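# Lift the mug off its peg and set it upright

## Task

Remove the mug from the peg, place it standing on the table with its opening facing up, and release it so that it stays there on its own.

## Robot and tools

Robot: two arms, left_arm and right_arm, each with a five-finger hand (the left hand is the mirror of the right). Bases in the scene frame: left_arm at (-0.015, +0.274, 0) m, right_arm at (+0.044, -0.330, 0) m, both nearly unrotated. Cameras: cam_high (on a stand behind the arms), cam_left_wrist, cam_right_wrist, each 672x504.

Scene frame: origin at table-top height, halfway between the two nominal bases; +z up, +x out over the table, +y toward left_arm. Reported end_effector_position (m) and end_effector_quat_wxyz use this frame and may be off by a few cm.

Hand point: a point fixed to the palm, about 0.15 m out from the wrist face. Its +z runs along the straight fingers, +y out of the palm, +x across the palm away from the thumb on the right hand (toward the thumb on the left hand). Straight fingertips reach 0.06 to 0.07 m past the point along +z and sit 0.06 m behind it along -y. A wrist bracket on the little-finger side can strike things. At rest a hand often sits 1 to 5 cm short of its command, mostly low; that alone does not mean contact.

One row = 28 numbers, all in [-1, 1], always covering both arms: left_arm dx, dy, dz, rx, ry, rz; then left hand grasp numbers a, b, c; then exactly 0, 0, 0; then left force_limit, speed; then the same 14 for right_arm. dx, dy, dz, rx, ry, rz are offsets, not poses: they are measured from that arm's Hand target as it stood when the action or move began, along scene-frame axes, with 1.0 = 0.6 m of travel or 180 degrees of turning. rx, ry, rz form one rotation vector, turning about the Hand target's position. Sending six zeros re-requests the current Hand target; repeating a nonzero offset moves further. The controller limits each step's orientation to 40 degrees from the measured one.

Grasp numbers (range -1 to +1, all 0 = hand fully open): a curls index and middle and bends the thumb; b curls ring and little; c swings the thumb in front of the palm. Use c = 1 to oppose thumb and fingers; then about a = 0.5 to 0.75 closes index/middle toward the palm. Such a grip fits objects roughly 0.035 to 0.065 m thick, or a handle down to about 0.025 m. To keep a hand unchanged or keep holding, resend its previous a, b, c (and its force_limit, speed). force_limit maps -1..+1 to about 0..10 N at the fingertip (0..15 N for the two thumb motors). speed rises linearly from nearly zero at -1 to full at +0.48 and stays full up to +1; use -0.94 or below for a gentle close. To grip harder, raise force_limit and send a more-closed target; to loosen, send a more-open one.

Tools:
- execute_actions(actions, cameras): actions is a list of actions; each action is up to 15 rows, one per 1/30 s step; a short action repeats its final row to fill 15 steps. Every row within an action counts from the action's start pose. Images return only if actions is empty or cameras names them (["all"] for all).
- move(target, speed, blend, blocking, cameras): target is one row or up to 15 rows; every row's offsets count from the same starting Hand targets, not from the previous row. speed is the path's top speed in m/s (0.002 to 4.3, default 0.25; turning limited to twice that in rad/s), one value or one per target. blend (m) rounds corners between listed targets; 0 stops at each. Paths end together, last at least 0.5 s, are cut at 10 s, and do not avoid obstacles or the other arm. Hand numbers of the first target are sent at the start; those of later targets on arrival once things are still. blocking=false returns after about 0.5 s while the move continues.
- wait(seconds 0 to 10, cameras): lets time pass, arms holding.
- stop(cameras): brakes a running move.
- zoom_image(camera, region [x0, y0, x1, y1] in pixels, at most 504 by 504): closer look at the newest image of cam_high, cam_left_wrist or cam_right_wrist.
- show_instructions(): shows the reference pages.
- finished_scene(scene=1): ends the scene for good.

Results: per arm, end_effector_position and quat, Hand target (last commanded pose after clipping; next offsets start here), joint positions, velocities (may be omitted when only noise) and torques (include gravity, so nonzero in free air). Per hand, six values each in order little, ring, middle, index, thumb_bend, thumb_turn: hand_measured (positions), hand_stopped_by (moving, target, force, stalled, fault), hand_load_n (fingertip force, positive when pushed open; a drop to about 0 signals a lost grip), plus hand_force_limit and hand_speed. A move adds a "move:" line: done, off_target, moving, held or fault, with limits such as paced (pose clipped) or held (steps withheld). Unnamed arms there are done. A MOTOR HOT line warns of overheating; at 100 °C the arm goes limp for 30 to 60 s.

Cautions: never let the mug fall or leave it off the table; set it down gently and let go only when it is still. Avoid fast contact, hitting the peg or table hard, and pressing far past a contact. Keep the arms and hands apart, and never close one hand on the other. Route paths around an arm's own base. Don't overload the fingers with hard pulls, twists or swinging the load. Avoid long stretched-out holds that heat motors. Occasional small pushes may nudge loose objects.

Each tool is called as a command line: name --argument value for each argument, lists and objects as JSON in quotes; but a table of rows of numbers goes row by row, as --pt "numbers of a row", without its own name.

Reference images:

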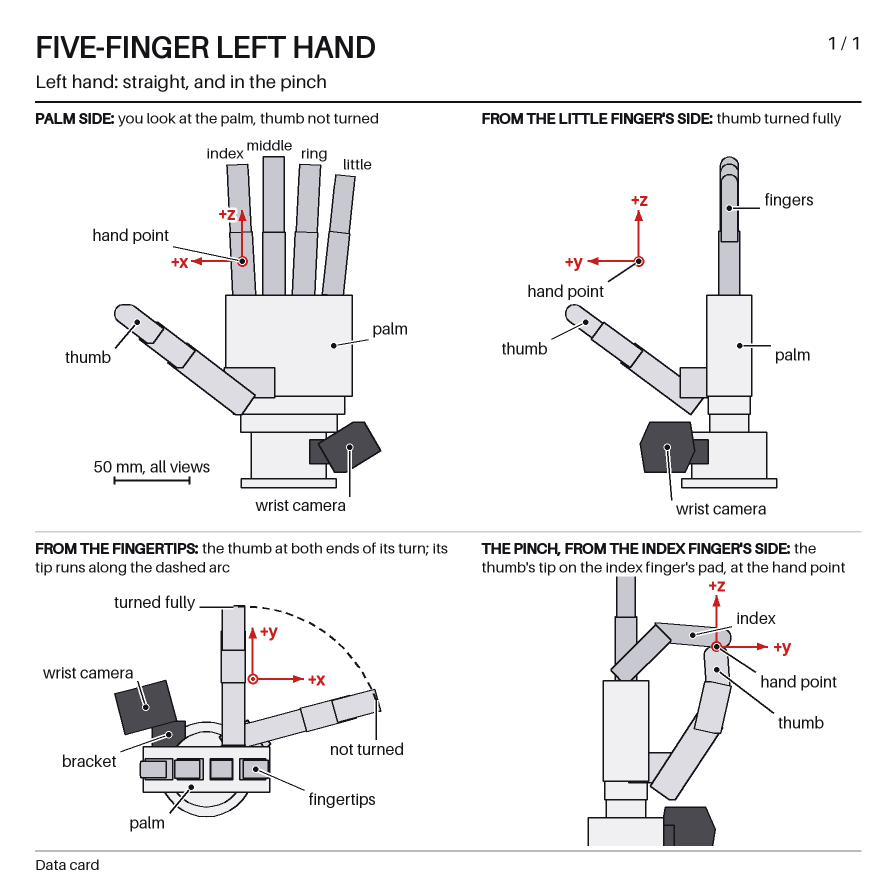

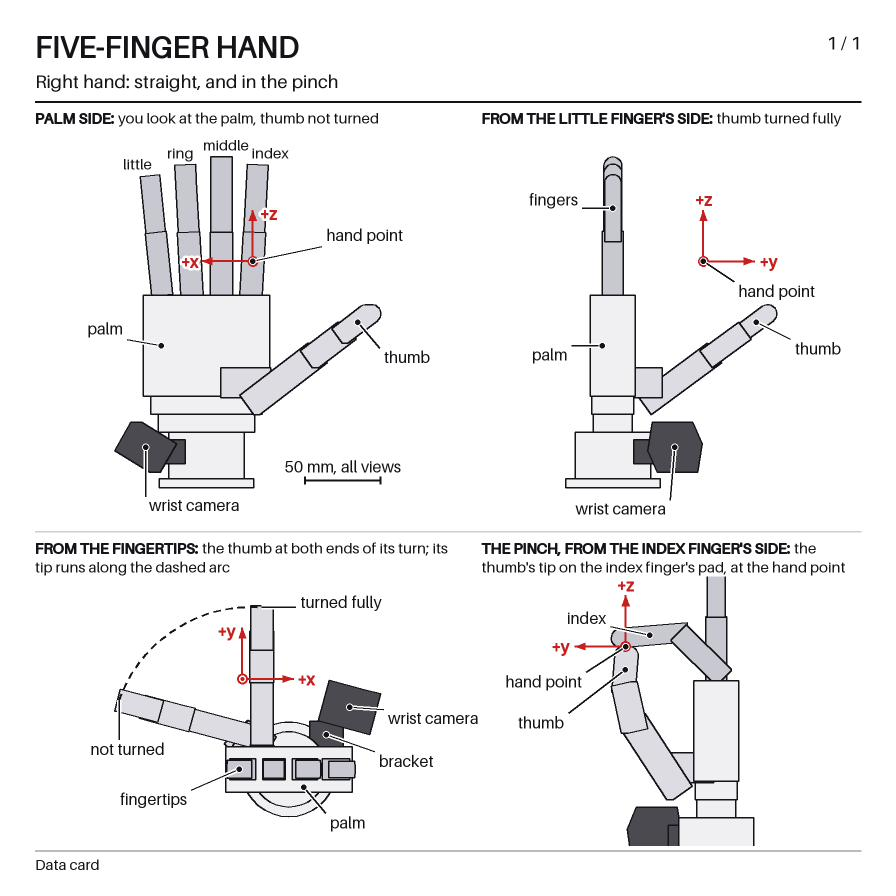

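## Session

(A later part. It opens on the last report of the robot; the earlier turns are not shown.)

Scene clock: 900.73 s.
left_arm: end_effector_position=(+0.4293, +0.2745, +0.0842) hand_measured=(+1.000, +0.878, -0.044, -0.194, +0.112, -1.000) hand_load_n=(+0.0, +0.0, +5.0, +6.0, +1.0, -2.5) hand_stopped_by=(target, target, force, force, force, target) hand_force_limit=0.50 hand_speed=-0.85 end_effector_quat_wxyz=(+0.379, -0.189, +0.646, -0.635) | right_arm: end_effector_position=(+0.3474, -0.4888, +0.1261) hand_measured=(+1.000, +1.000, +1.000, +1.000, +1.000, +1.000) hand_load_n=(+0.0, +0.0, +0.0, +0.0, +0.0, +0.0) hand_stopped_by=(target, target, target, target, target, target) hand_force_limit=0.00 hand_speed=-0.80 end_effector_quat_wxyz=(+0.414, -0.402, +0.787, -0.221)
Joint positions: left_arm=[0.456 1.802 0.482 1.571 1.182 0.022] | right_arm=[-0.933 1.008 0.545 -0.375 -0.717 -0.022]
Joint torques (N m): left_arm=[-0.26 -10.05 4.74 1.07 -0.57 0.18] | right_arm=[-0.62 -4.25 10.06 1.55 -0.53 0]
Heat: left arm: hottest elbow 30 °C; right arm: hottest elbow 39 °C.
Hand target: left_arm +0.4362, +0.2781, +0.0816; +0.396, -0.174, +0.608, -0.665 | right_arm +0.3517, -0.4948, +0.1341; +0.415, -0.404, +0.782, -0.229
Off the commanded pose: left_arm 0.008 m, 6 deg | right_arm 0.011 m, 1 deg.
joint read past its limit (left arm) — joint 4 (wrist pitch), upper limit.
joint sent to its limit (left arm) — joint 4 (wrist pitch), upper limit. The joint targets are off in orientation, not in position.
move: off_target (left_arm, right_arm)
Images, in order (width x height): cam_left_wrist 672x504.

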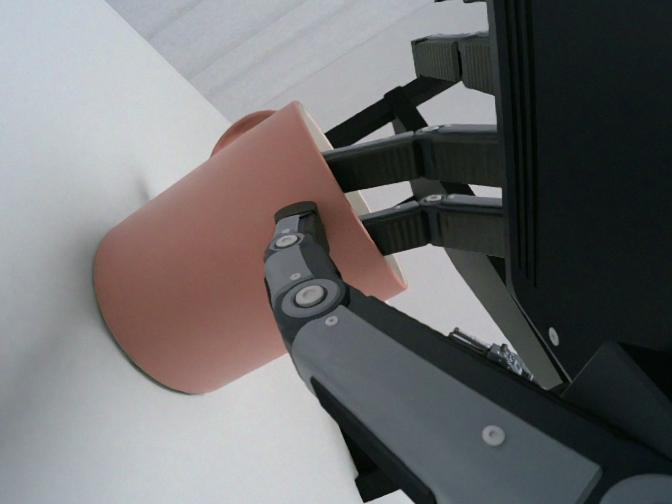

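move --target '[0, 0, 0, 0, 0, 0, 0.35,0,1,0,0,0, 0.5, -0.85, 0,0,0,0,0,0, 0,0,0,0,0,0, 0, -0.8]' --speed 0.04 --cameras '["cam_left_wrist", "cam_high"]'

zoom_image --camera "cam_left_wrist" --region '[60, 80, 480, 430]'

Scene clock: 904.37 s.
left_arm: end_effector_position=(+0.4298, +0.2750, +0.0827) hand_measured=(+1.000, +0.948, +0.450, +0.300, +0.388, -1.000) hand_load_n=(+0.0, +0.0, +0.0, +0.0, +0.0, +0.0) hand_stopped_by=(target, target, target, target, target, target) hand_force_limit=0.50 hand_speed=-0.85 end_effector_quat_wxyz=(+0.379, -0.192, +0.645, -0.635) | right_arm: end_effector_position=(+0.3474, -0.4888, +0.1261) hand_measured=(+1.000, +1.000, +1.000, +1.000, +1.000, +1.000) hand_load_n=(+0.0, +0.0, +0.0, +0.0, +0.0, +0.0) hand_stopped_by=(target, target, target, target, target, target) hand_force_limit=0.00 hand_speed=-0.80 end_effector_quat_wxyz=(+0.414, -0.402, +0.787, -0.221)
Joint positions: left_arm=[0.456 1.807 0.482 1.571 1.177 0.022] | right_arm=[-0.933 1.008 0.545 -0.375 -0.717 -0.022]
Joint torques (N m): left_arm=[-0.32 -10.52 4.71 1.07 -0.37 0.18] | right_arm=[-0.67 -4.42 10.09 1.46 -0.52 0]
Heat: left arm: hottest elbow 30 °C; right arm: hottest elbow 39 °C.
Hand target: left_arm +0.4362, +0.2781, +0.0816; +0.396, -0.174, +0.608, -0.665 | right_arm +0.3517, -0.4948, +0.1341; +0.415, -0.404, +0.782, -0.229
Off the commanded pose: left_arm 0.007 m, 6 deg | right_arm 0.011 m, 1 deg.
joint read past its limit (left arm) — joint 4 (wrist pitch), upper limit.
joint sent to its limit (left arm) — joint 4 (wrist pitch), upper limit. The joint targets are off in orientation, not in position.
move: off_target (left_arm, right_arm)
Images, in order (width x height): cam_high 672x504, cam_left_wrist 672x504.

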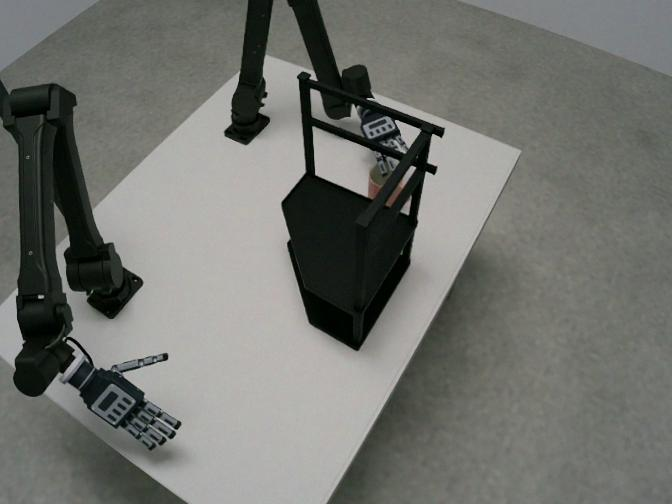

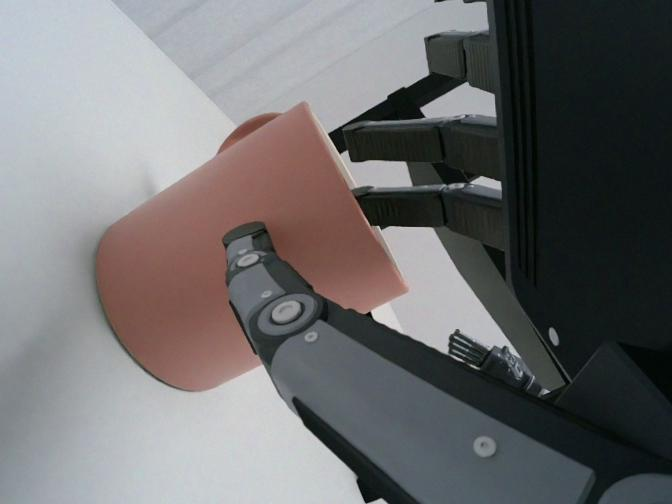

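Scaled by 1.200 from the camera's 672x504 image, which has a finer 960x720 frame.

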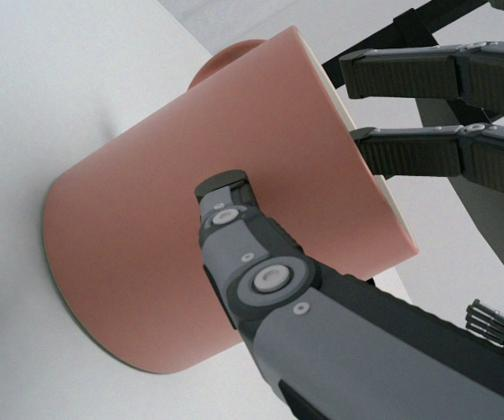

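move --target '[0, 0, 0.2, 0, 0, 0, 0.35,0,1,0,0,0, 0.5, -0.85, 0,0,0,0,0,0, 0,0,0,0,0,0, 0, -0.8]' --speed 0.08 --cameras '["cam_left_wrist", "cam_high"]'

zoom_image --camera "cam_high" --region '[320, 90, 440, 210]'

Scene clock: 911.23 s.
left_arm: end_effector_position=(+0.4269, +0.2694, +0.1845) hand_measured=(+1.000, +0.948, +0.450, +0.300, +0.388, -1.000) hand_load_n=(+0.0, +0.0, +0.0, +0.0, +0.0, +0.0) hand_stopped_by=(target, target, target, target, target, target) hand_force_limit=0.50 hand_speed=-0.85 end_effector_quat_wxyz=(+0.383, -0.182, +0.613, -0.667) | right_arm: end_effector_position=(+0.3474, -0.4888, +0.1261) hand_measured=(+1.000, +1.000, +1.000, +1.000, +1.000, +1.000) hand_load_n=(+0.0, +0.0, +0.0, +0.0, +0.0, +0.0) hand_stopped_by=(target, target, target, target, target, target) hand_force_limit=0.00 hand_speed=-0.80 end_effector_quat_wxyz=(+0.414, -0.402, +0.787, -0.221)
Joint positions: left_arm=[0.459 1.554 0.505 1.532 1.166 -0.216] | right_arm=[-0.933 1.008 0.545 -0.375 -0.717 -0.022]
Joint torques (N m): left_arm=[0.62 -11.28 7.83 0.77 -0.56 -0.03] | right_arm=[-0.26 -4.78 10.03 1.44 -0.55 -0.01]
Heat: left arm: hottest elbow 30 °C; right arm: hottest elbow 39 °C.
Hand target: left_arm +0.4362, +0.2779, +0.2015; +0.396, -0.174, +0.608, -0.665 | right_arm +0.3517, -0.4948, +0.1341; +0.415, -0.404, +0.782, -0.229
Off the commanded pose: left_arm 0.021 m, 2 deg | right_arm 0.011 m, 1 deg.
move: off_target (left_arm, right_arm)
Images, in order (width x height): cam_high 672x504, cam_left_wrist 672x504.

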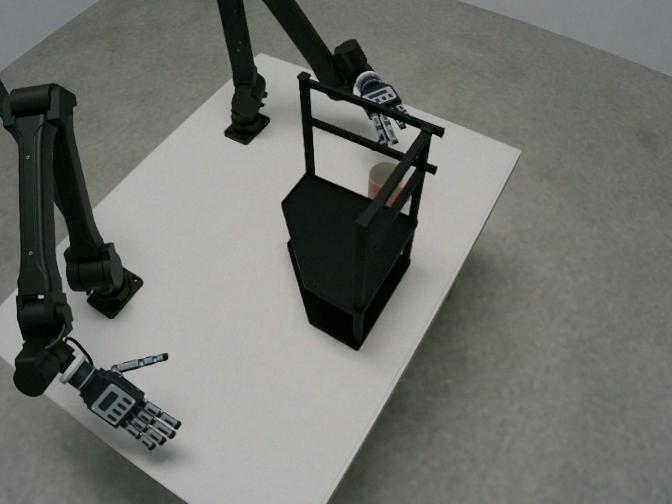

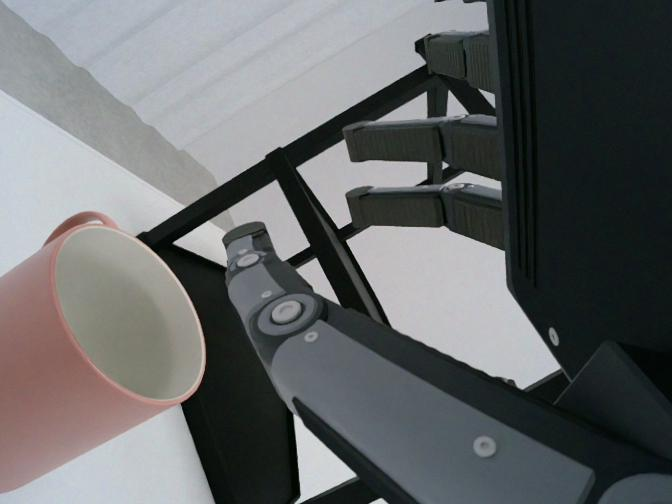

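Scaled by 4.200 from the camera's 672x504 image, which has a finer 960x720 frame.

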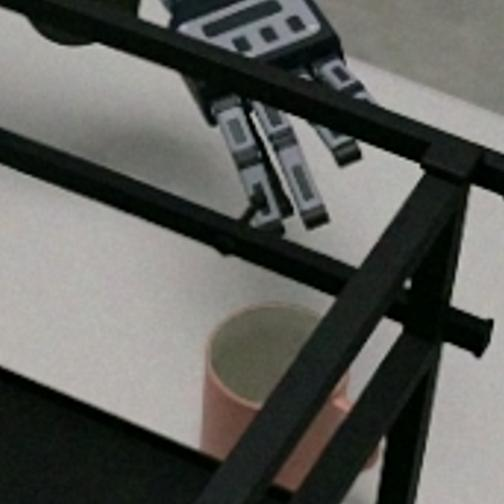

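finished_scene

The scene is finished: the task was done.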